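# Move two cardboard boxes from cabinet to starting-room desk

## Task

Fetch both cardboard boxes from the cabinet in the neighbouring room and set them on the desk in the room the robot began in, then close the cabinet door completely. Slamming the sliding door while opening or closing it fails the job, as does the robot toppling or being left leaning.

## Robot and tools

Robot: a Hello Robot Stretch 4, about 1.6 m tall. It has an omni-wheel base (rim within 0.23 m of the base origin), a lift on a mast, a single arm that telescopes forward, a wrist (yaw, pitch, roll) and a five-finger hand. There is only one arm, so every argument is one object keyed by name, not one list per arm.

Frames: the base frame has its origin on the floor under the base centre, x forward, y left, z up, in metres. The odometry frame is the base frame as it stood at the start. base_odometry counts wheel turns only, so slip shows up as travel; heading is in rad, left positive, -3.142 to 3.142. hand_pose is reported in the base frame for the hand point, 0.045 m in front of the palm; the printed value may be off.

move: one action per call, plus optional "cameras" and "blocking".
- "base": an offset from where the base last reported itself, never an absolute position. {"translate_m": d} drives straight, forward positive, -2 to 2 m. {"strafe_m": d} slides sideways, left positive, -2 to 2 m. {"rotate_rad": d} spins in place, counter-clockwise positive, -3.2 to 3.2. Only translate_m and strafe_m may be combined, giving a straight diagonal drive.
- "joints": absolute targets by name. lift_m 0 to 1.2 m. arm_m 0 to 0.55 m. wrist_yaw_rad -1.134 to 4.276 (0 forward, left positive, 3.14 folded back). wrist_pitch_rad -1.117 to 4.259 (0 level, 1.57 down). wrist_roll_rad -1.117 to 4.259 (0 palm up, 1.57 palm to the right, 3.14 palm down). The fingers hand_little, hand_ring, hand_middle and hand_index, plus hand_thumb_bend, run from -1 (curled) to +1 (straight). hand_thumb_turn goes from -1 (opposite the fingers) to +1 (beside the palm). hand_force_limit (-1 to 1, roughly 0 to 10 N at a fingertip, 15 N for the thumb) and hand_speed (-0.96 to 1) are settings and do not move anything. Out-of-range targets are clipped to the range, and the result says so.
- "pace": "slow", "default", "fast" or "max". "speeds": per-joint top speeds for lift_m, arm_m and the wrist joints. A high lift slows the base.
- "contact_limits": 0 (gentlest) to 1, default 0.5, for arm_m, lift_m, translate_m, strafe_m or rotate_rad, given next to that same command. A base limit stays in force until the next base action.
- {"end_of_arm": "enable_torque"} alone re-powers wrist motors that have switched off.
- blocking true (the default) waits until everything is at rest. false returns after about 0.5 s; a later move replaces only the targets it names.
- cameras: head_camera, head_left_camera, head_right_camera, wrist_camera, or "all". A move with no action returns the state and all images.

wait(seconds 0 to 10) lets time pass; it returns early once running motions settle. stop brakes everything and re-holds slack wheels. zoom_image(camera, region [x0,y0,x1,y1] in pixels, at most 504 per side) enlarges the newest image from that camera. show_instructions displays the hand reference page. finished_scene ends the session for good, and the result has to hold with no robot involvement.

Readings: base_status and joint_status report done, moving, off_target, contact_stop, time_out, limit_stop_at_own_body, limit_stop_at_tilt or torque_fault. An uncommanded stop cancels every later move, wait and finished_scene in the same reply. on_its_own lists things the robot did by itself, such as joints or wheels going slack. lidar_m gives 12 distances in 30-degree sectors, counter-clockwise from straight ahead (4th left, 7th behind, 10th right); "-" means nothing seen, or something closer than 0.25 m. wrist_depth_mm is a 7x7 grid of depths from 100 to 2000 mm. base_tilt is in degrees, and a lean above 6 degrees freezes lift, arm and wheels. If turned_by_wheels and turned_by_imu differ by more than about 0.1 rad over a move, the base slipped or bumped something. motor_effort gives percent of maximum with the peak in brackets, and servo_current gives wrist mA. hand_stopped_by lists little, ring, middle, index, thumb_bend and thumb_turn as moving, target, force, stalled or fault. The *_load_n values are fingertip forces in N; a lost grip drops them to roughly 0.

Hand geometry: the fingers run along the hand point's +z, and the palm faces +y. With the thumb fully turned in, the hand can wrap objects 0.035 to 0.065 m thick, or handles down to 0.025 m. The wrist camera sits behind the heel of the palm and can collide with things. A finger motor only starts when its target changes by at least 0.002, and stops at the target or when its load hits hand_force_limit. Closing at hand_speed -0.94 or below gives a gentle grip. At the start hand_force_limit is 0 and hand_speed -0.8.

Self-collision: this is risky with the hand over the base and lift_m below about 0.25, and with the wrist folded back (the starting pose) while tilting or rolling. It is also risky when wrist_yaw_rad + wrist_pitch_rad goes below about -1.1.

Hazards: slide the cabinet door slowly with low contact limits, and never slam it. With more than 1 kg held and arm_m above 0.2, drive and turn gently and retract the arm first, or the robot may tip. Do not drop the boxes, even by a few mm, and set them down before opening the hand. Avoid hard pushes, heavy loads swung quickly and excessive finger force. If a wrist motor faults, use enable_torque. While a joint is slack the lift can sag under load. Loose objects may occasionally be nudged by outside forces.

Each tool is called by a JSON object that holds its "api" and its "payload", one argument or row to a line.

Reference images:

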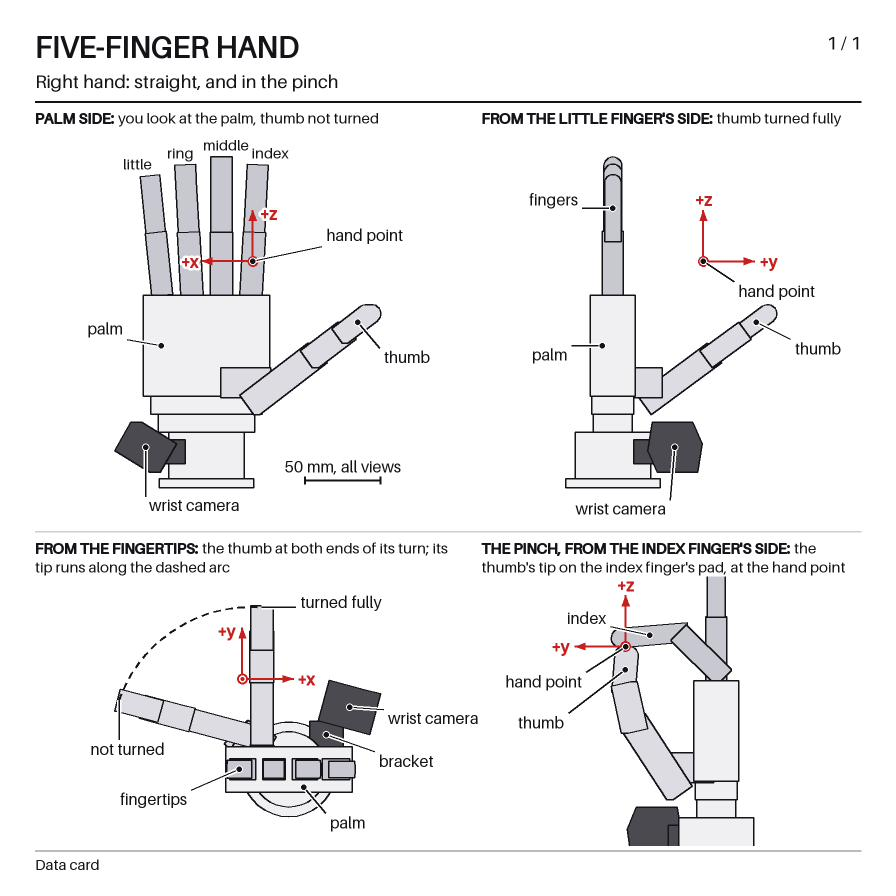

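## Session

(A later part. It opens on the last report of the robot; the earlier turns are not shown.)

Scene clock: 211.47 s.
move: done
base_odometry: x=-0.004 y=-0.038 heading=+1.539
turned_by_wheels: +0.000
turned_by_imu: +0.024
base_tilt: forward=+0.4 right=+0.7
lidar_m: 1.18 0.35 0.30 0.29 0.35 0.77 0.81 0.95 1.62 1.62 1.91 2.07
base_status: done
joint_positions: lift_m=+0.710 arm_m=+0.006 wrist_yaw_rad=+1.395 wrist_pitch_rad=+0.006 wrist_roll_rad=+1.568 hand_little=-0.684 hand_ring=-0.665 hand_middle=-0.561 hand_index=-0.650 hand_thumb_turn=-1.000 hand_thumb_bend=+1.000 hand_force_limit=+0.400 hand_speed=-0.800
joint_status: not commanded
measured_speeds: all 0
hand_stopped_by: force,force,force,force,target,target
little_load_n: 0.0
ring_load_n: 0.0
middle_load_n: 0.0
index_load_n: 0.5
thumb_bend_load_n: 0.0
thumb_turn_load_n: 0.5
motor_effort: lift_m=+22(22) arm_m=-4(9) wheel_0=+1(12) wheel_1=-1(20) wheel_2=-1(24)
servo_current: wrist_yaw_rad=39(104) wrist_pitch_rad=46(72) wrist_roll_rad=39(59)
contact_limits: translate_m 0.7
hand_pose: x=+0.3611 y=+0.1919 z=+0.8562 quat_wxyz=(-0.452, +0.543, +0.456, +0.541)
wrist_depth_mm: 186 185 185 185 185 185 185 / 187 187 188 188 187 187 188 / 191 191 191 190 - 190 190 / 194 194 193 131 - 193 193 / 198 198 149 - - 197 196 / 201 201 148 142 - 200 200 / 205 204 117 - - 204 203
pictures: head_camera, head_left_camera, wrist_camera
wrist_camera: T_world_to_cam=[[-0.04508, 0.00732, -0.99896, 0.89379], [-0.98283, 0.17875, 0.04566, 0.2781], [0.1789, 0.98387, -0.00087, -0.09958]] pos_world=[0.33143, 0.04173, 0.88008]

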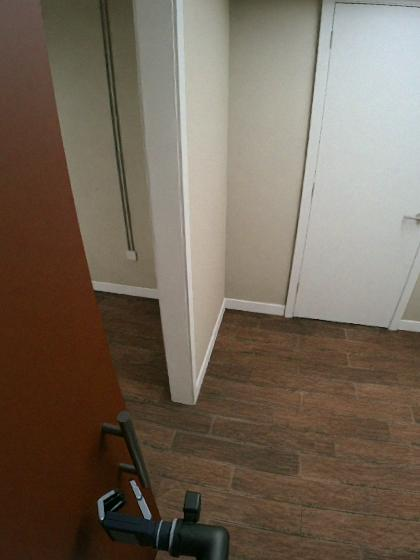

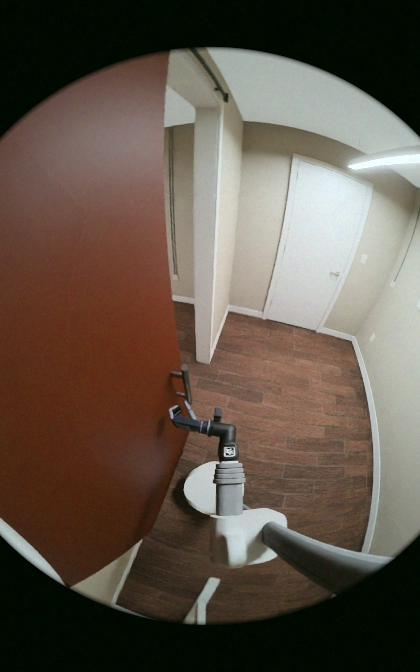

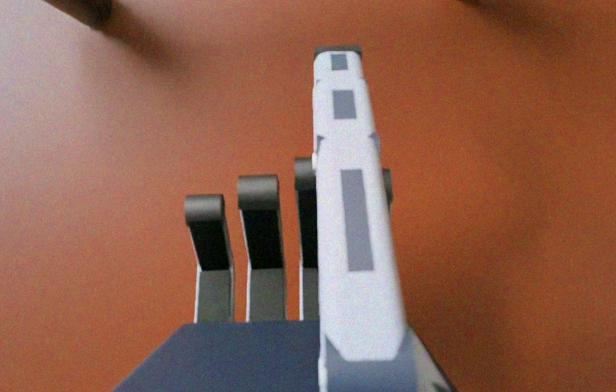

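{"api": "move", "payload": {
  "base": {"translate_m": -0.05, "strafe_m": -0.2},
  "contact_limits": {"strafe_m": 0.2}
}}

{"api": "move", "payload": {
  "base": {"rotate_rad": 1.31},
  "joints": {"wrist_yaw_rad": 3.13, "wrist_roll_rad": 0, "hand_little": 1, "hand_ring": 1, "hand_middle": 1, "hand_index": 1, "hand_thumb_turn": 1, "hand_speed": 0, "hand_force_limit": 0},
  "cameras": ["head_camera", "head_left_camera","head_right_camera"]
}}

Scene clock: 214.87 s.
move: done
base_odometry: x=+0.194 y=-0.094 heading=+1.540
turned_by_wheels: +0.000
turned_by_imu: -0.002
base_tilt: forward=+0.4 right=+0.7
lidar_m: 1.25 0.58 0.49 0.49 0.60 0.80 0.80 0.99 1.42 1.41 1.67 2.08
base_status: done
joint_positions: lift_m=+0.710 arm_m=+0.006 wrist_yaw_rad=+1.395 wrist_pitch_rad=+0.006 wrist_roll_rad=+1.568 hand_little=-0.684 hand_ring=-0.665 hand_middle=-0.561 hand_index=-0.650 hand_thumb_turn=-1.000 hand_thumb_bend=+1.000 hand_force_limit=+0.400 hand_speed=-0.800
joint_status: not commanded
measured_speeds: all 0
hand_stopped_by: force,force,force,force,target,target
little_load_n: -0.5
ring_load_n: 0.0
middle_load_n: 0.0
index_load_n: 0.0
thumb_bend_load_n: 0.0
thumb_turn_load_n: 0.5
motor_effort: lift_m=+22(22) arm_m=-4(5) wheel_0=+1(9) wheel_1=+2(9) wheel_2=+0(6)
servo_current: wrist_yaw_rad=52(65) wrist_pitch_rad=46(65) wrist_roll_rad=52(52)
contact_limits: strafe_m 0.2
hand_pose: x=+0.3611 y=+0.1919 z=+0.8562 quat_wxyz=(-0.452, +0.543, +0.456, +0.541)
wrist_depth_mm: 389 387 387 384 384 384 382 / 394 389 387 325 324 392 392 / 397 394 394 394 - 397 397 / 402 402 402 131 - 402 404 / 407 407 149 - - 407 407 / 415 415 148 142 - 415 413 / 418 418 117 - - - 421
pictures: none

Scene clock: 216.77 s.
move: done
base_odometry: x=+0.194 y=-0.094 heading=+2.849
turned_by_wheels: +1.310
turned_by_imu: +1.325
base_tilt: forward=+0.3 right=+0.8
lidar_m: 0.48 0.52 0.75 0.79 0.85 1.20 1.43 1.49 2.03 2.06 1.27 0.51
base_status: done
joint_positions: lift_m=+0.710 arm_m=+0.006 wrist_yaw_rad=+3.128 wrist_pitch_rad=+0.006 wrist_roll_rad=+0.002 hand_little=+1.000 hand_ring=+1.000 hand_middle=+1.000 hand_index=+1.000 hand_thumb_turn=+1.000 hand_thumb_bend=+1.000 hand_force_limit=+0.000 hand_speed=+0.000
joint_status: all done
measured_speeds: all 0
hand_stopped_by: target,target,target,target,target,target
little_load_n: 0.5
ring_load_n: 0.0
middle_load_n: 0.0
index_load_n: 0.0
thumb_bend_load_n: 0.0
thumb_turn_load_n: 0.0
motor_effort: lift_m=+22(22) arm_m=-4(5) wheel_0=-1(9) wheel_1=-2(8) wheel_2=+0(8)
servo_current: wrist_yaw_rad=39(156) wrist_pitch_rad=46(65) wrist_roll_rad=59(117)
hand_pose: x=-0.0432 y=+0.1215 z=+0.9470 quat_wxyz=(-0.496, -0.497, +0.506, +0.501)
wrist_depth_mm: - 145 - - - - - / - 144 175 - - - - / - 143 196 - - - - / 107 146 238 - - - - / 147 - - - - - - / 224 - 164 162 - - - / 221 - 117 - - - -

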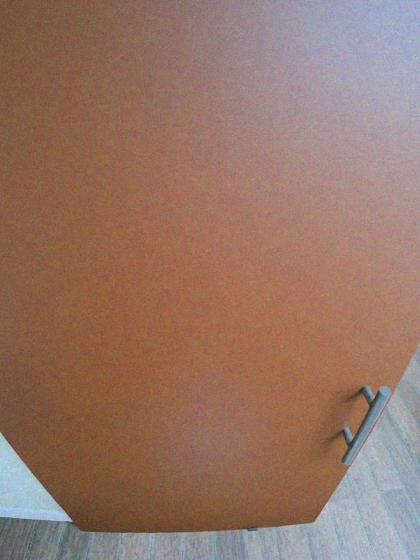

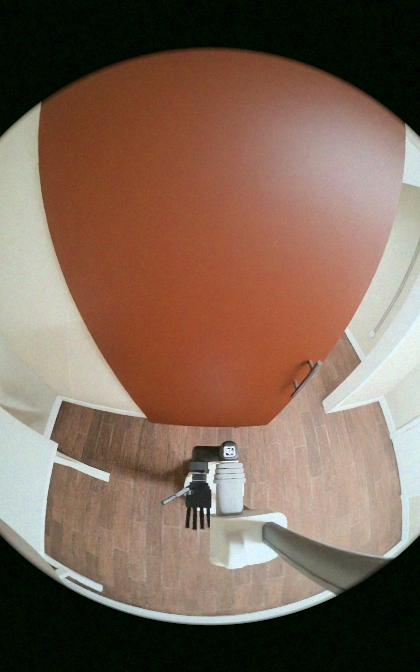

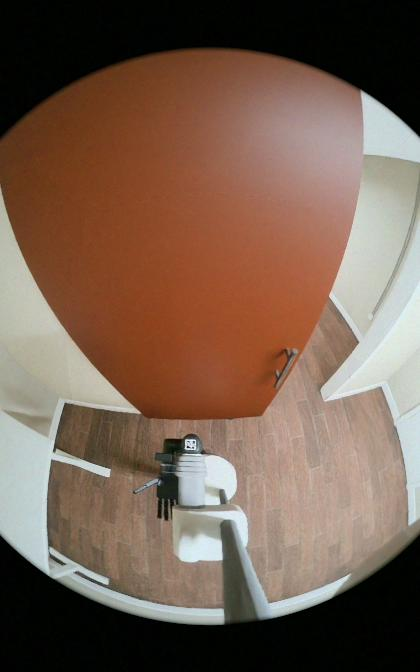

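{"api": "move", "payload": {
  "base": {"strafe_m": -0.8},
  "cameras": ["head_camera", "head_left_camera","head_right_camera"]
}}

Scene clock: 221.07 s.
move: done
base_odometry: x=+0.425 y=+0.672 heading=+2.849
turned_by_wheels: +0.000
turned_by_imu: -0.005
base_tilt: forward=+0.3 right=+0.8
lidar_m: 3.27 0.60 0.72 1.60 1.71 1.49 1.41 1.49 1.32 1.27 0.81 0.64
base_status: done
joint_positions: lift_m=+0.710 arm_m=+0.006 wrist_yaw_rad=+3.128 wrist_pitch_rad=+0.006 wrist_roll_rad=+0.002 hand_little=+1.000 hand_ring=+1.000 hand_middle=+1.000 hand_index=+1.000 hand_thumb_turn=+1.000 hand_thumb_bend=+1.000 hand_force_limit=+0.000 hand_speed=+0.000
joint_status: not commanded
measured_speeds: all 0
hand_stopped_by: target,target,target,target,target,target
little_load_n: 0.0
ring_load_n: 0.0
middle_load_n: 0.0
index_load_n: 0.0
thumb_bend_load_n: 0.0
thumb_turn_load_n: 0.0
motor_effort: lift_m=+22(22) arm_m=-4(5) wheel_0=-2(11) wheel_1=+1(10) wheel_2=+1(5)
servo_current: wrist_yaw_rad=20(72) wrist_pitch_rad=59(65) wrist_roll_rad=39(59)
hand_pose: x=-0.0432 y=+0.1215 z=+0.9470 quat_wxyz=(-0.496, -0.497, +0.506, +0.501)
wrist_depth_mm: - 145 - - - - - / - 145 - - - - - / - 142 199 - - - - / - 145 235 - - - - / 147 - - - - - - / 222 - 164 161 - - - / 227 - 117 - - - -

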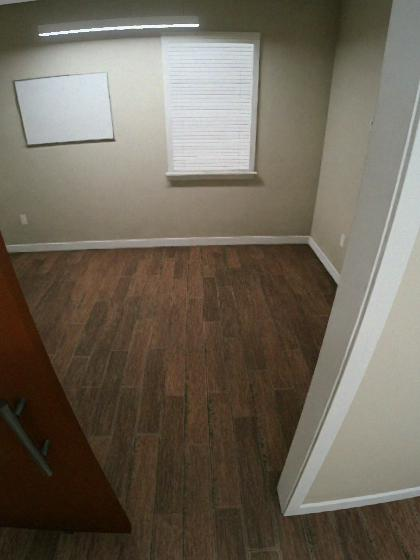

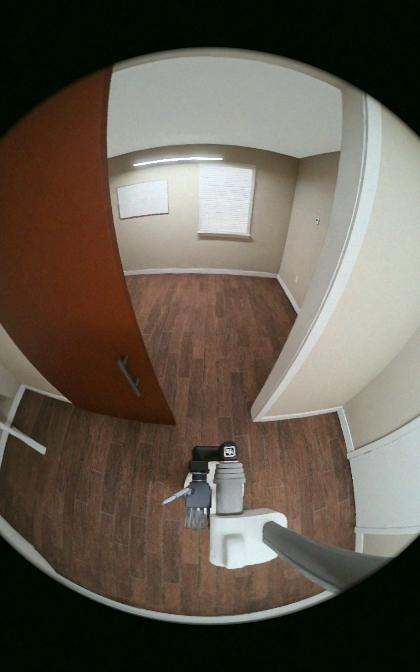

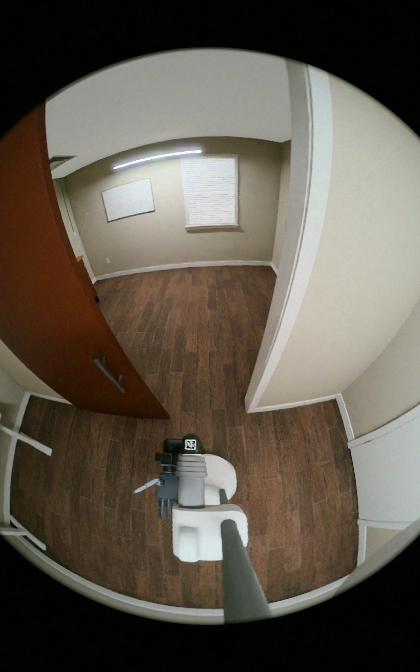

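{"api": "move", "payload": {
  "cameras": ["head_camera","head_left_camera","head_right_camera"]
}}

Scene clock: 222.10 s.
base_odometry: x=+0.425 y=+0.672 heading=+2.849
turned_by_wheels: +0.000
turned_by_imu: +0.000
base_tilt: forward=+0.3 right=+0.7
lidar_m: 3.27 0.60 0.73 1.59 1.69 1.51 1.41 1.47 1.33 1.27 0.81 0.65
base_status: done
joint_positions: lift_m=+0.710 arm_m=+0.006 wrist_yaw_rad=+3.128 wrist_pitch_rad=+0.006 wrist_roll_rad=+0.002 hand_little=+1.000 hand_ring=+1.000 hand_middle=+1.000 hand_index=+1.000 hand_thumb_turn=+1.000 hand_thumb_bend=+1.000 hand_force_limit=+0.000 hand_speed=+0.000
joint_status: not commanded
measured_speeds: all 0
hand_stopped_by: target,target,target,target,target,target
little_load_n: 0.0
ring_load_n: 0.0
middle_load_n: 0.0
index_load_n: 0.0
thumb_bend_load_n: 0.0
thumb_turn_load_n: 0.0
motor_effort: lift_m=+22(22) arm_m=-4(5) wheel_0=-2(11) wheel_1=+1(10) wheel_2=+1(5)
servo_current: wrist_yaw_rad=52(72) wrist_pitch_rad=46(65) wrist_roll_rad=39(59)
hand_pose: x=-0.0432 y=+0.1215 z=+0.9470 quat_wxyz=(-0.496, -0.497, +0.506, +0.501) (m; base frame)
wrist_depth_mm: - 145 - - - - - / - 145 - - - - - / - 142 199 - - - - / - 146 235 - - - - / 147 - - - - - - / 223 - 164 162 - - - / 227 - 117 - - - -
pictures: head_camera, head_left_camera, head_right_camera

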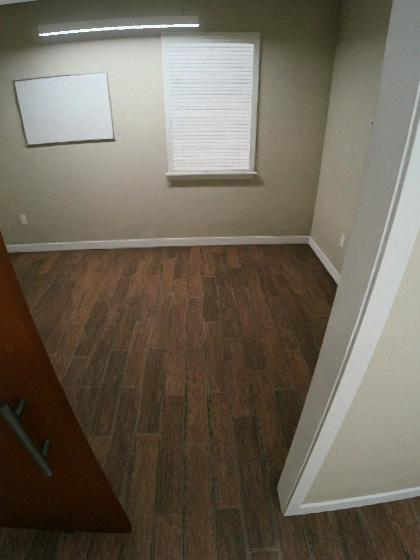

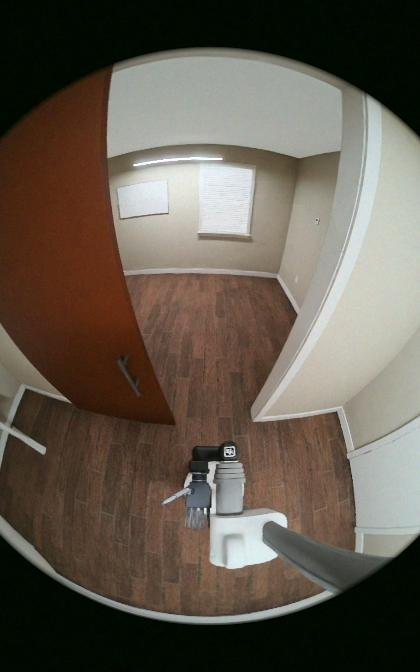

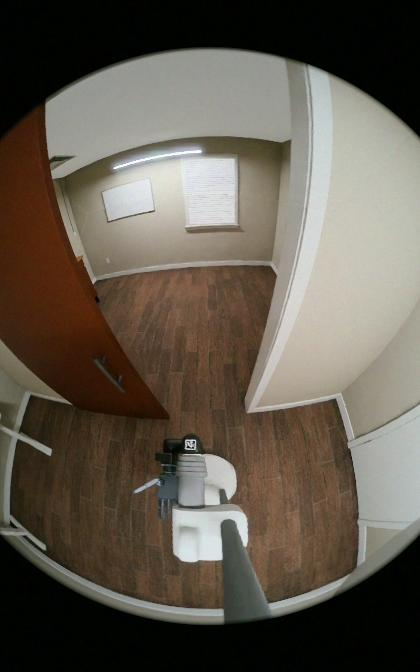

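{"api": "move", "payload": {
  "base": {"translate_m": 0.35, "strafe_m": 0.016},
  "contact_limits": {"translate_m": 0.2},
  "pace": "slow",
  "cameras": ["head_camera","head_left_camera","head_right_camera"]
}}

Scene clock: 227.67 s.
move: done
base_odometry: x=+0.085 y=+0.758 heading=+2.850
turned_by_wheels: +0.000
turned_by_imu: +0.000
base_tilt: forward=+0.3 right=+0.7
lidar_m: 2.92 2.57 0.32 0.42 1.67 1.86 1.77 1.85 1.35 0.90 0.40 0.53
base_status: done
joint_positions: lift_m=+0.710 arm_m=+0.006 wrist_yaw_rad=+3.128 wrist_pitch_rad=+0.006 wrist_roll_rad=+0.002 hand_little=+1.000 hand_ring=+1.000 hand_middle=+1.000 hand_index=+1.000 hand_thumb_turn=+1.000 hand_thumb_bend=+1.000 hand_force_limit=+0.000 hand_speed=+0.000
joint_status: not commanded
measured_speeds: all 0
hand_stopped_by: target,target,target,target,target,target
little_load_n: 0.0
ring_load_n: 0.0
middle_load_n: 0.0
index_load_n: 0.0
thumb_bend_load_n: 0.0
thumb_turn_load_n: 0.0
motor_effort: lift_m=+22(22) arm_m=-4(5) wheel_0=+1(7) wheel_1=+1(5) wheel_2=+1(8)
servo_current: wrist_yaw_rad=52(72) wrist_pitch_rad=52(59) wrist_roll_rad=39(59)
contact_limits: translate_m 0.2
hand_pose: x=-0.0432 y=+0.1215 z=+0.9470 quat_wxyz=(-0.496, -0.497, +0.506, +0.501)
wrist_depth_mm: - 145 - - - - - / - 145 - - - - - / - 142 196 - - - - / 106 146 237 - - - - / 147 - - - - - - / 224 - 164 162 - - - / 221 - 117 - - - -

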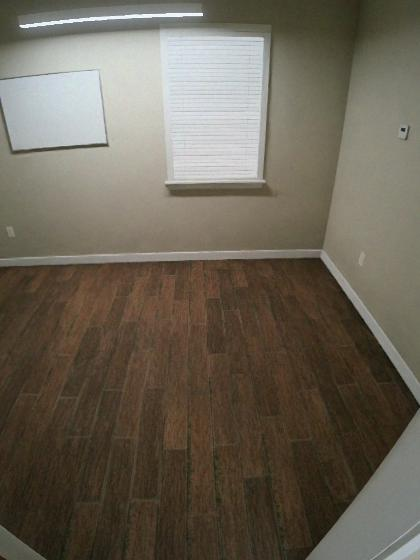

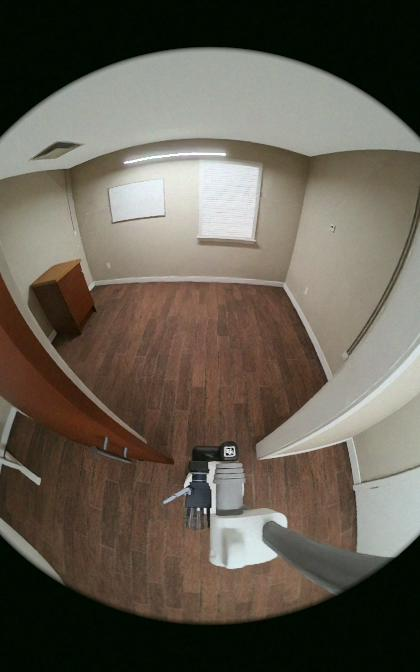

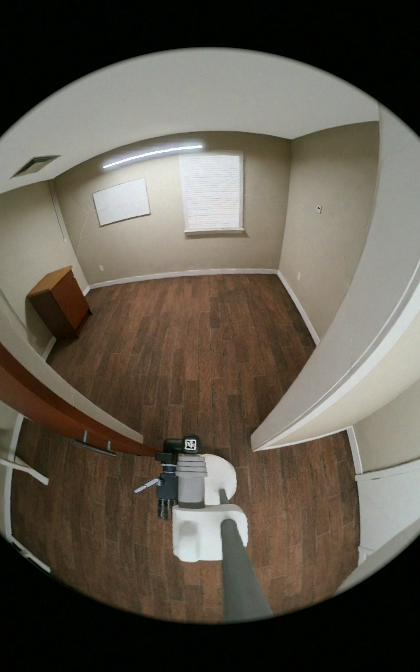

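{"api": "zoom_image", "payload": {
  "camera": "head_left_camera",
  "region": [0, 260, 220, 500]
}}

{"api": "zoom_image", "payload": {
  "camera": "head_right_camera",
  "region": [0, 300, 220, 500]
}}

Scaled by 2.100 from the camera's image (finer frame: 600x960).

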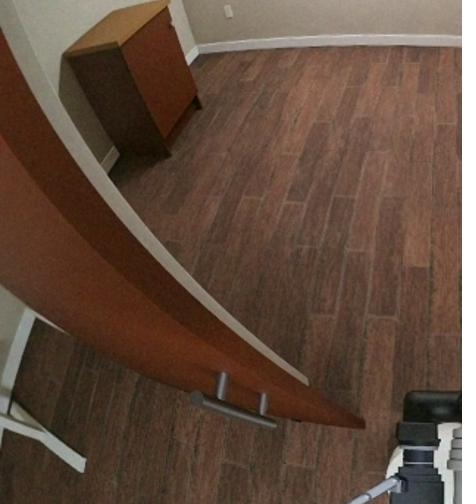

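Scaled by 2.291 from the camera's image (finer frame: 600x960).

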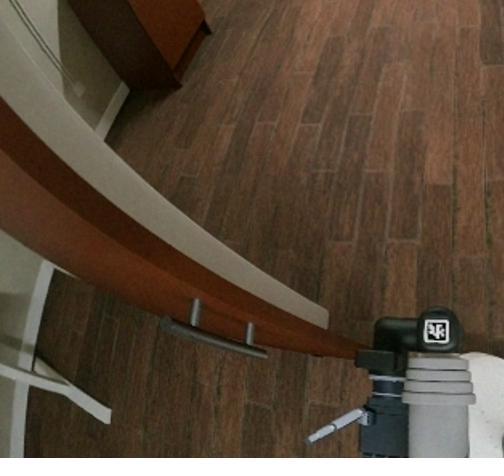

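{"api": "move", "payload": {
  "base": {"strafe_m": -0.03},
  "contact_limits": {"strafe_m": 0.2},
  "pace": "slow"
}}

{"api": "move", "payload": {
  "base": {"translate_m": 0.2},
  "contact_limits": {"translate_m": 0.1},
  "pace": "slow",
  "cameras": ["head_left_camera"]
}}

Scene clock: 231.43 s.
move: done
base_odometry: x=+0.093 y=+0.786 heading=+2.850
turned_by_wheels: +0.000
turned_by_imu: -0.001
base_tilt: forward=+0.4 right=+0.7
lidar_m: 2.88 2.64 0.37 0.44 1.70 1.85 1.77 1.82 1.32 0.90 0.37 0.46
base_status: done
joint_positions: lift_m=+0.710 arm_m=+0.006 wrist_yaw_rad=+3.128 wrist_pitch_rad=+0.006 wrist_roll_rad=+0.002 hand_little=+1.000 hand_ring=+1.000 hand_middle=+1.000 hand_index=+1.000 hand_thumb_turn=+1.000 hand_thumb_bend=+1.000 hand_force_limit=+0.000 hand_speed=+0.000
joint_status: not commanded
measured_speeds: all 0
hand_stopped_by: target,target,target,target,target,target
little_load_n: 0.0
ring_load_n: 0.0
middle_load_n: 0.0
index_load_n: 0.0
thumb_bend_load_n: 0.0
thumb_turn_load_n: 0.0
motor_effort: lift_m=+22(22) arm_m=-4(5) wheel_0=+1(7) wheel_1=+0(6) wheel_2=+2(5)
servo_current: wrist_yaw_rad=52(59) wrist_pitch_rad=46(65) wrist_roll_rad=39(59)
contact_limits: strafe_m 0.2
hand_pose: x=-0.0432 y=+0.1215 z=+0.9470 quat_wxyz=(-0.496, -0.497, +0.506, +0.501)
wrist_depth_mm: - 145 - - - - - / - 145 - - - - - / - 142 196 - - - - / 106 145 236 - - - - / 148 - - - - - - / 223 - 164 162 - - - / 222 - 116 - - - -
pictures: none

Scene clock: 234.73 s.
move: done
base_odometry: x=-0.098 y=+0.844 heading=+2.850
turned_by_wheels: +0.000
turned_by_imu: -0.003
base_tilt: forward=+0.3 right=+0.8
lidar_m: 2.70 2.62 0.62 0.33 1.70 2.06 1.97 1.81 1.33 0.30 0.31 1.83
base_status: done
joint_positions: lift_m=+0.710 arm_m=+0.006 wrist_yaw_rad=+3.128 wrist_pitch_rad=+0.006 wrist_roll_rad=+0.002 hand_little=+1.000 hand_ring=+1.000 hand_middle=+1.000 hand_index=+1.000 hand_thumb_turn=+1.000 hand_thumb_bend=+1.000 hand_force_limit=+0.000 hand_speed=+0.000
joint_status: not commanded
measured_speeds: all 0
hand_stopped_by: target,target,target,target,target,target
little_load_n: 0.0
ring_load_n: 0.0
middle_load_n: 0.0
index_load_n: 0.0
thumb_bend_load_n: 0.0
thumb_turn_load_n: 0.0
motor_effort: lift_m=+22(22) arm_m=-4(5) wheel_0=+1(6) wheel_1=+1(5) wheel_2=-1(6)
servo_current: wrist_yaw_rad=20(72) wrist_pitch_rad=52(72) wrist_roll_rad=52(59)
contact_limits: translate_m 0.1
hand_pose: x=-0.0432 y=+0.1215 z=+0.9470 quat_wxyz=(-0.496, -0.497, +0.506, +0.501)
wrist_depth_mm: - 145 - - - - - / - 145 - - - - - / - 143 196 - - - - / 106 145 249 - - - - / 218 - - - - - - / 232 - - 204 - - - / 228 - 117 - - - -

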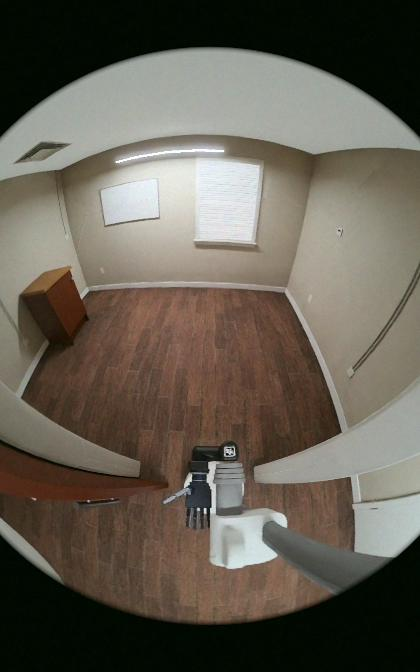

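{"api": "move", "payload": {
  "base": {"translate_m": 0.55},
  "contact_limits": {"translate_m": 0.1},
  "pace": "slow",
  "cameras": ["head_camera", "head_left_camera"]
}}

Scene clock: 241.70 s.
move: done
base_odometry: x=-0.625 y=+1.002 heading=+2.850
turned_by_wheels: +0.000
turned_by_imu: -0.003
base_tilt: forward=+0.3 right=+0.8
lidar_m: 2.16 2.29 2.02 1.54 0.69 0.61 2.52 0.47 0.52 1.28 1.33 1.82
base_status: done
joint_positions: lift_m=+0.710 arm_m=+0.006 wrist_yaw_rad=+3.128 wrist_pitch_rad=+0.006 wrist_roll_rad=+0.002 hand_little=+1.000 hand_ring=+1.000 hand_middle=+1.000 hand_index=+1.000 hand_thumb_turn=+1.000 hand_thumb_bend=+1.000 hand_force_limit=+0.000 hand_speed=+0.000
joint_status: not commanded
measured_speeds: all 0
hand_stopped_by: target,target,target,target,target,target
little_load_n: 0.0
ring_load_n: 0.0
middle_load_n: 0.0
index_load_n: 0.0
thumb_bend_load_n: 0.0
thumb_turn_load_n: 0.0
motor_effort: lift_m=+22(22) arm_m=-4(5) wheel_0=+0(6) wheel_1=+1(6) wheel_2=-1(6)
servo_current: wrist_yaw_rad=33(59) wrist_pitch_rad=46(65) wrist_roll_rad=33(65)
contact_limits: translate_m 0.1
hand_pose: x=-0.0432 y=+0.1215 z=+0.9470 quat_wxyz=(-0.496, -0.497, +0.506, +0.501)
wrist_depth_mm: - 145 - - - 647 647 / - 144 - - - 654 654 / - 142 196 - - 647 647 / 106 145 265 - - 647 640 / 218 - - - - 654 - / 230 - - 204 - - - / 227 - 116 - - - -

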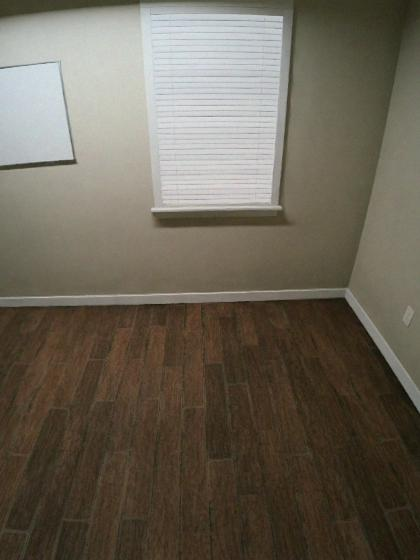

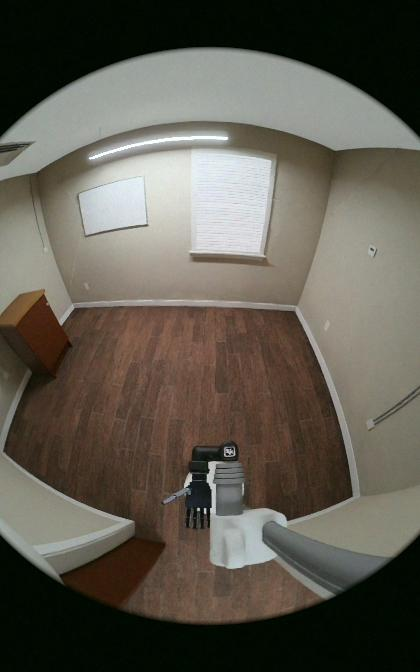

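{"api": "move", "payload": {
  "base": {"rotate_rad": 1.05},
  "cameras": ["head_camera", "head_left_camera", "head_right_camera"]
}}

Scene clock: 243.70 s.
move: done
base_odometry: x=-0.625 y=+1.002 heading=-2.383
turned_by_wheels: +1.050
turned_by_imu: +1.063
base_tilt: forward=+0.2 right=+0.8
lidar_m: 2.01 1.53 0.69 0.63 2.53 0.50 0.52 1.28 1.32 1.82 2.15 2.27
base_status: done
joint_positions: lift_m=+0.710 arm_m=+0.006 wrist_yaw_rad=+3.128 wrist_pitch_rad=+0.006 wrist_roll_rad=+0.002 hand_little=+1.000 hand_ring=+1.000 hand_middle=+1.000 hand_index=+1.000 hand_thumb_turn=+1.000 hand_thumb_bend=+1.000 hand_force_limit=+0.000 hand_speed=+0.000
joint_status: not commanded
measured_speeds: all 0
hand_stopped_by: target,target,target,target,target,target
little_load_n: 0.0
ring_load_n: 0.0
middle_load_n: 0.0
index_load_n: 0.0
thumb_bend_load_n: 0.0
thumb_turn_load_n: 0.0
motor_effort: lift_m=+22(22) arm_m=-4(5) wheel_0=-2(8) wheel_1=-1(7) wheel_2=+0(8)
servo_current: wrist_yaw_rad=20(65) wrist_pitch_rad=52(65) wrist_roll_rad=39(65)
hand_pose: x=-0.0432 y=+0.1215 z=+0.9470 quat_wxyz=(-0.496, -0.497, +0.506, +0.501)
wrist_depth_mm: - 145 - 627 654 - - / - 145 159 - 603 - - / - 144 196 - 597 - - / 107 146 239 - 591 - - / 147 - - - 609 - - / 224 - 187 162 - - - / 223 - 117 - - - -

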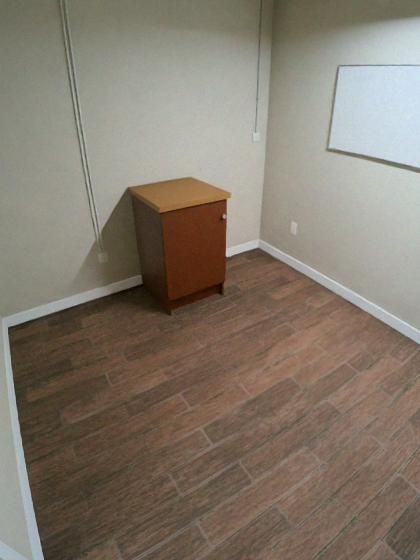

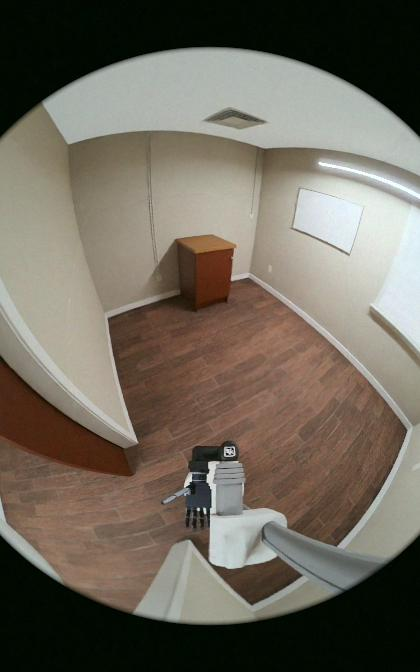

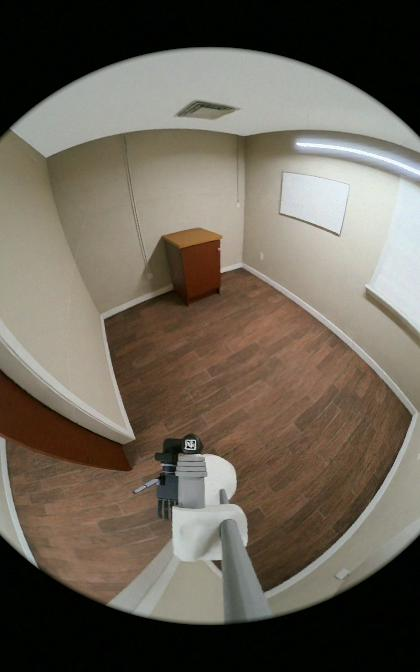

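{"api": "zoom_image", "payload": {
  "camera": "head_camera",
  "region": [110, 150, 270, 340]
}}

Scaled by 2.653 from the camera's image (finer frame: 1200x1600).

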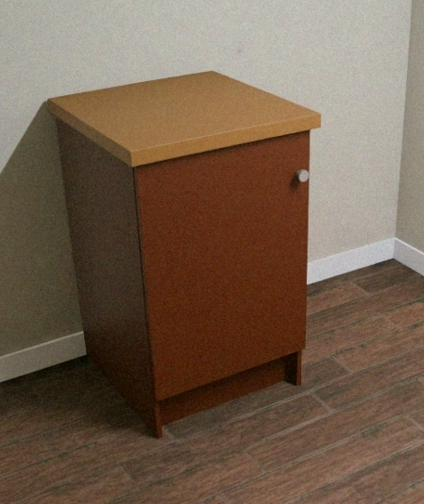

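{"api": "move", "payload": {
  "base": {"rotate_rad": 0.501}
}}

{"api": "move", "payload": {
  "base": {"translate_m": 0.9, "strafe_m": -1.15},
  "cameras": ["head_camera", "head_right_camera"]
}}

Scene clock: 246.97 s.
move: done
base_odometry: x=-0.625 y=+1.002 heading=-1.882
turned_by_wheels: +0.501
turned_by_imu: +0.507
base_tilt: forward=+0.4 right=+0.8
lidar_m: 1.70 0.69 0.62 2.53 0.49 0.51 1.28 1.32 1.77 2.17 2.28 2.03
base_status: done
joint_positions: lift_m=+0.710 arm_m=+0.006 wrist_yaw_rad=+3.128 wrist_pitch_rad=+0.006 wrist_roll_rad=+0.002 hand_little=+1.000 hand_ring=+1.000 hand_middle=+1.000 hand_index=+1.000 hand_thumb_turn=+1.000 hand_thumb_bend=+1.000 hand_force_limit=+0.000 hand_speed=+0.000
joint_status: not commanded
measured_speeds: all 0
hand_stopped_by: target,target,target,target,target,target
little_load_n: 0.0
ring_load_n: 0.0
middle_load_n: -0.5
index_load_n: 0.0
thumb_bend_load_n: 0.0
thumb_turn_load_n: 0.0
motor_effort: lift_m=+22(22) arm_m=-4(5) wheel_0=+1(8) wheel_1=+1(6) wheel_2=+1(7)
servo_current: wrist_yaw_rad=46(65) wrist_pitch_rad=33(65) wrist_roll_rad=39(59)
hand_pose: x=-0.0432 y=+0.1215 z=+0.9470 quat_wxyz=(-0.496, -0.497, +0.506, +0.501)
wrist_depth_mm: - 145 - - - - 445 / - 145 - - 1366 - 449 / - 143 181 - - - 445 / 107 145 239 - - - 449 / 147 - - - - - - / 224 - 165 162 - - - / 221 - 116 - - - -
pictures: none

Scene clock: 253.30 s.
move: done
base_odometry: x=-1.995 y=+0.498 heading=-1.883
turned_by_wheels: +0.000
turned_by_imu: -0.007
base_tilt: forward=+0.4 right=+0.8
lidar_m: 0.96 1.00 1.64 1.54 1.75 2.12 2.15 1.49 1.10 1.03 1.06 1.43
base_status: done
joint_positions: lift_m=+0.710 arm_m=+0.006 wrist_yaw_rad=+3.128 wrist_pitch_rad=+0.006 wrist_roll_rad=+0.002 hand_little=+1.000 hand_ring=+1.000 hand_middle=+1.000 hand_index=+1.000 hand_thumb_turn=+1.000 hand_thumb_bend=+1.000 hand_force_limit=+0.000 hand_speed=+0.000
joint_status: not commanded
measured_speeds: all 0
hand_stopped_by: target,target,target,target,target,target
little_load_n: 0.0
ring_load_n: 0.0
middle_load_n: 0.0
index_load_n: 0.0
thumb_bend_load_n: 0.0
thumb_turn_load_n: 0.0
motor_effort: lift_m=+22(22) arm_m=-4(5) wheel_0=-2(12) wheel_1=-2(6) wheel_2=-1(8)
servo_current: wrist_yaw_rad=65(72) wrist_pitch_rad=46(72) wrist_roll_rad=52(65)
hand_pose: x=-0.0432 y=+0.1215 z=+0.9470 quat_wxyz=(-0.496, -0.497, +0.505, +0.501)
wrist_depth_mm: - 145 - - - - - / - 145 - - - - - / - 143 182 - - - - / 107 146 243 - - - - / 147 - - - - - - / 224 - - 204 - - - / 222 - 117 - - - -

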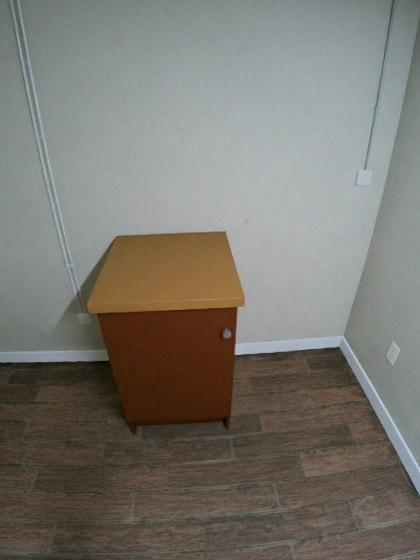

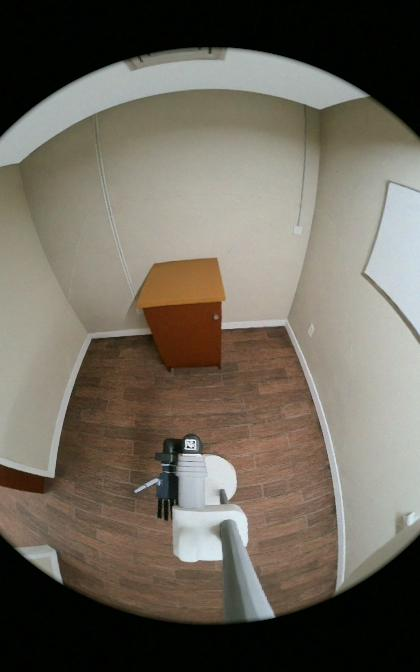

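{"api": "zoom_image", "payload": {
  "camera": "head_camera",
  "region": [180, 280, 270, 370]
}}

{"api": "zoom_image", "payload": {
  "camera": "head_camera",
  "region": [70, 220, 260, 450]
}}

Scaled by 5.600 from the camera's image (finer frame: 1200x1600).

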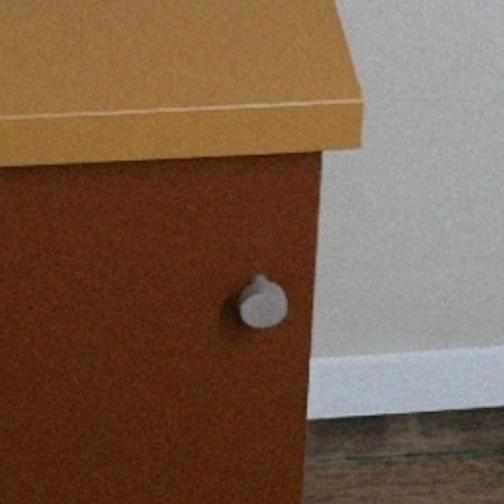

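Scaled by 2.191 from the camera's image (finer frame: 1200x1600).

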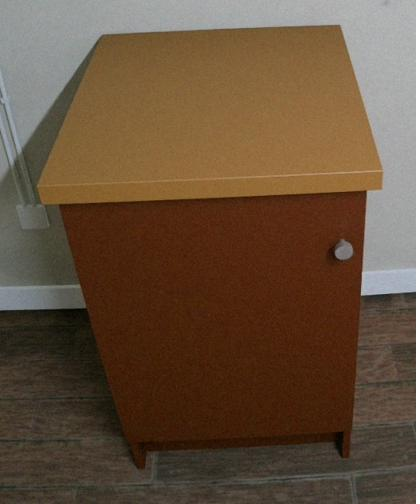

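{"api": "move", "payload": {
  "base": {"translate_m": 0.2, "strafe_m": -0.211},
  "joints": {"wrist_yaw_rad": 1.047, "wrist_roll_rad": 1.571, "wrist_pitch_rad": 0.0, "lift_m": 0.60, "arm_m": 0.15, "hand_thumb_turn": -1, "hand_index": 0.3, "hand_middle": 0.3, "hand_ring": 0.8, "hand_little": 0.8}
}}

{"api": "wait", "payload": {
  "seconds": 2,
  "cameras": ["all"]
}}

Scene clock: 258.67 s.
move: done
base_odometry: x=-2.258 y=+0.372 heading=-1.882
turned_by_wheels: +0.000
turned_by_imu: +0.000
base_tilt: forward=+0.3 right=+0.8
lidar_m: 0.78 0.80 1.86 1.77 1.81 2.47 2.33 1.16 0.86 0.81 0.84 1.13
base_status: done
joint_positions: lift_m=+0.600 arm_m=+0.150 wrist_yaw_rad=+1.049 wrist_pitch_rad=+0.006 wrist_roll_rad=+1.569 hand_little=+0.800 hand_ring=+0.800 hand_middle=+0.300 hand_index=+0.300 hand_thumb_turn=-1.000 hand_thumb_bend=+1.000 hand_force_limit=+0.000 hand_speed=+0.000
joint_status: all done
measured_speeds: all 0
hand_stopped_by: target,target,target,target,target,target
little_load_n: 0.0
ring_load_n: 0.0
middle_load_n: 0.0
index_load_n: 0.0
thumb_bend_load_n: 0.0
thumb_turn_load_n: 0.0
motor_effort: lift_m=+19(21) arm_m=+4(8) wheel_0=+0(11) wheel_1=+0(5) wheel_2=+2(8)
servo_current: wrist_yaw_rad=39(130) wrist_pitch_rad=39(91) wrist_roll_rad=26(98)
hand_pose: x=+0.5591 y=+0.1182 z=+0.7464 quat_wxyz=(-0.353, +0.614, +0.356, +0.611)
wrist_depth_mm: - 343 368 370 377 387 389 / - - 424 433 - 442 455 / - - 488 508 - 535 544 / - - 603 603 - 661 683 / - - - 197 - 1499 1205 / - - 158 153 - - 1205 / - - 117 - - - 1182
pictures: none

Scene clock: 260.67 s.
base_odometry: x=-2.258 y=+0.372 heading=-1.882
turned_by_wheels: +0.000
turned_by_imu: -0.001
base_tilt: forward=+0.3 right=+0.7
lidar_m: 0.79 0.81 1.86 1.74 1.82 2.45 2.33 1.17 0.85 0.82 0.84 1.15
base_status: done
joint_positions: lift_m=+0.600 arm_m=+0.150 wrist_yaw_rad=+1.049 wrist_pitch_rad=+0.006 wrist_roll_rad=+1.569 hand_little=+0.800 hand_ring=+0.800 hand_middle=+0.300 hand_index=+0.300 hand_thumb_turn=-1.000 hand_thumb_bend=+1.000 hand_force_limit=+0.000 hand_speed=+0.000
joint_status: all done
measured_speeds: all 0
hand_stopped_by: target,target,target,target,target,target
little_load_n: 0.0
ring_load_n: 0.0
middle_load_n: 0.0
index_load_n: 0.0
thumb_bend_load_n: 0.0
thumb_turn_load_n: 0.0
motor_effort: lift_m=+18(21) arm_m=+5(8) wheel_0=+0(11) wheel_1=+0(5) wheel_2=+2(8)
servo_current: wrist_yaw_rad=46(130) wrist_pitch_rad=46(91) wrist_roll_rad=46(98)
hand_pose: x=+0.5591 y=+0.1182 z=+0.7464 quat_wxyz=(-0.353, +0.614, +0.356, +0.611)
wrist_depth_mm: - 345 368 373 377 384 389 / - - 424 427 - 449 452 / - - 492 512 - 539 544 / - - 603 603 - 668 683 / - - - 196 - 1499 1182 / - - 158 153 - - 1205 / - - 116 - - - 1182
wait: 2.00 s; at rest by 0.27 s
pictures: head_camera, head_left_camera, head_right_camera, wrist_camera
wrist_camera: T_world_to_cam=[[-0.04062, 0.02255, -0.99892, 0.78925], [-0.86415, 0.50109, 0.04646, 0.38586], [0.50159, 0.8651, -0.00087, -0.22899]] pos_world=[0.48036, -0.01305, 0.77028]

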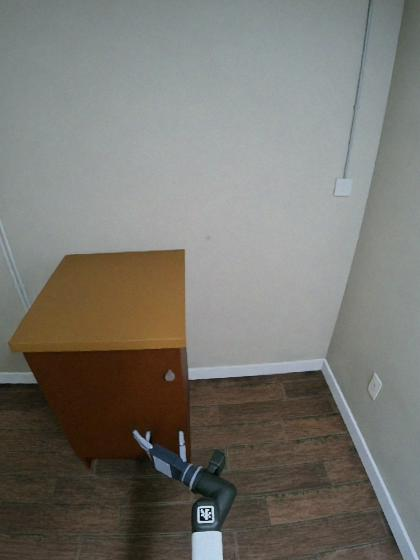

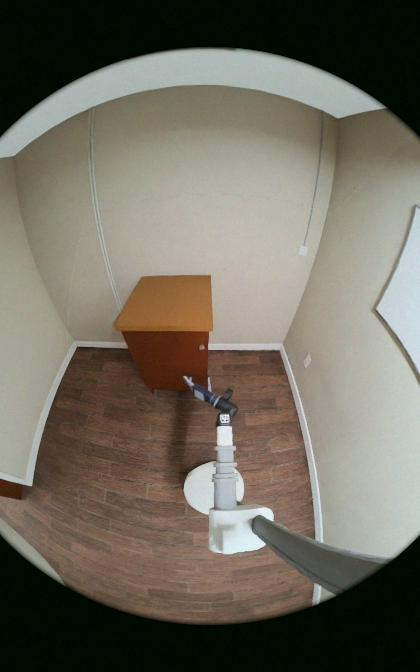

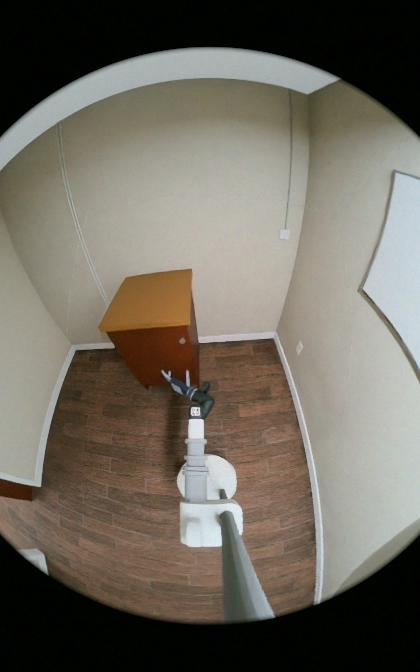

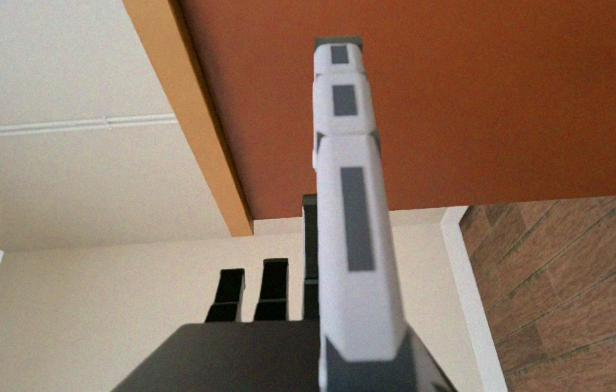

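{"api": "zoom_image", "payload": {
  "camera": "head_camera",
  "region": [120, 330, 240, 490]
}}

{"api": "zoom_image", "payload": {
  "camera": "head_right_camera",
  "region": [120, 300, 240, 440]
}}

Scaled by 3.150 from the camera's image (finer frame: 1200x1600).

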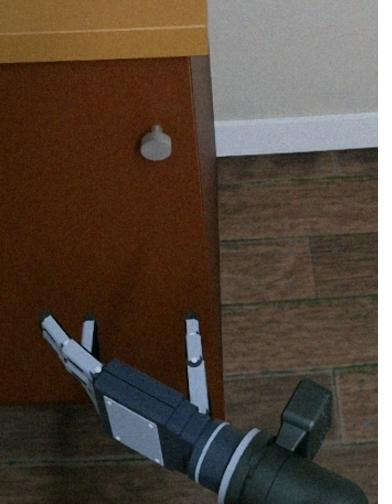

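Scaled by 3.600 from the camera's image (finer frame: 600x960).

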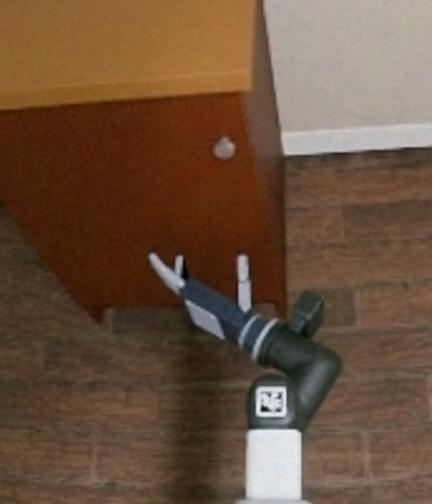

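{"api": "move", "payload": {
  "joints": {"arm_m": 0.28, "lift_m": 0.57},
  "contact_limits": {"arm_m": 0.1},
  "cameras": ["head_camera", "wrist_camera"]
}}

{"api": "zoom_image", "payload": {
  "camera": "head_camera",
  "region": [120, 330, 240, 490]
}}

Scene clock: 263.17 s.
move: done
base_odometry: x=-2.258 y=+0.372 heading=-1.882
turned_by_wheels: +0.000
turned_by_imu: -0.001
base_tilt: forward=+0.4 right=+0.7
lidar_m: 0.78 0.81 1.85 1.76 1.82 2.45 2.33 1.19 0.85 0.80 0.85 1.15
base_status: not commanded
joint_positions: lift_m=+0.570 arm_m=+0.280 wrist_yaw_rad=+1.049 wrist_pitch_rad=+0.006 wrist_roll_rad=+1.569 hand_little=+0.800 hand_ring=+0.800 hand_middle=+0.300 hand_index=+0.300 hand_thumb_turn=-1.000 hand_thumb_bend=+1.000 hand_force_limit=+0.000 hand_speed=+0.000
joint_status: all done
measured_speeds: all 0
hand_stopped_by: target,target,target,target,target,target
little_load_n: 0.0
ring_load_n: 0.0
middle_load_n: -0.5
index_load_n: 0.0
thumb_bend_load_n: 0.0
thumb_turn_load_n: 0.5
motor_effort: lift_m=+18(21) arm_m=+6(8) wheel_0=+0(0) wheel_1=+0(0) wheel_2=+1(2)
servo_current: wrist_yaw_rad=52(65) wrist_pitch_rad=33(59) wrist_roll_rad=52(52)
contact_limits: arm_m 0.1
hand_pose: x=+0.6890 y=+0.1182 z=+0.7164 quat_wxyz=(-0.353, +0.614, +0.356, +0.611)
wrist_depth_mm: 209 224 222 219 232 237 239 / 231 255 263 267 264 276 278 / 263 296 312 315 - 330 334 / - 345 382 373 - 407 418 / - - 469 442 - 535 554 / - - 168 153 - - 1160 / - - 117 - - - 1118
wrist_camera: T_world_to_cam=[[-0.04062, 0.02255, -0.99892, 0.76466], [-0.86415, 0.50109, 0.04646, 0.4995], [0.50159, 0.8651, -0.00087, -0.29417]] pos_world=[0.61026, -0.01305, 0.74038]

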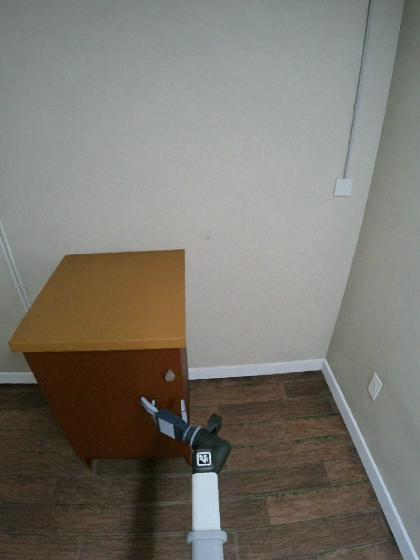

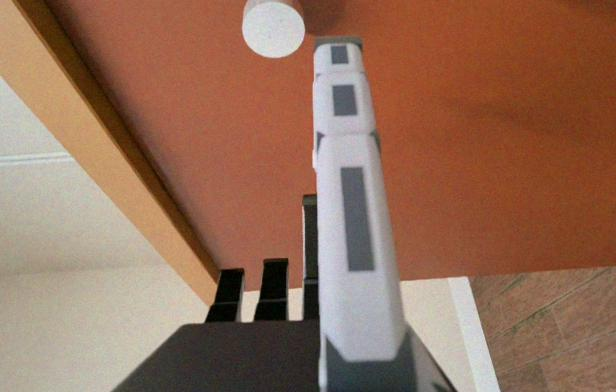

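Scaled by 3.150 from the camera's image (finer frame: 1200x1600).

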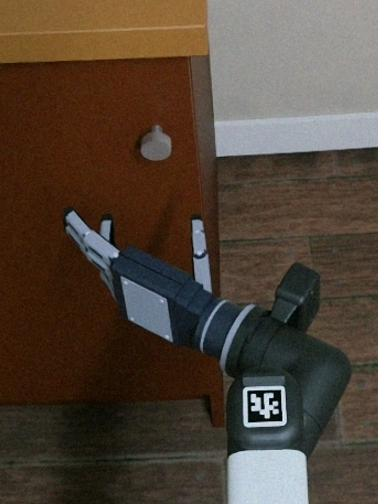

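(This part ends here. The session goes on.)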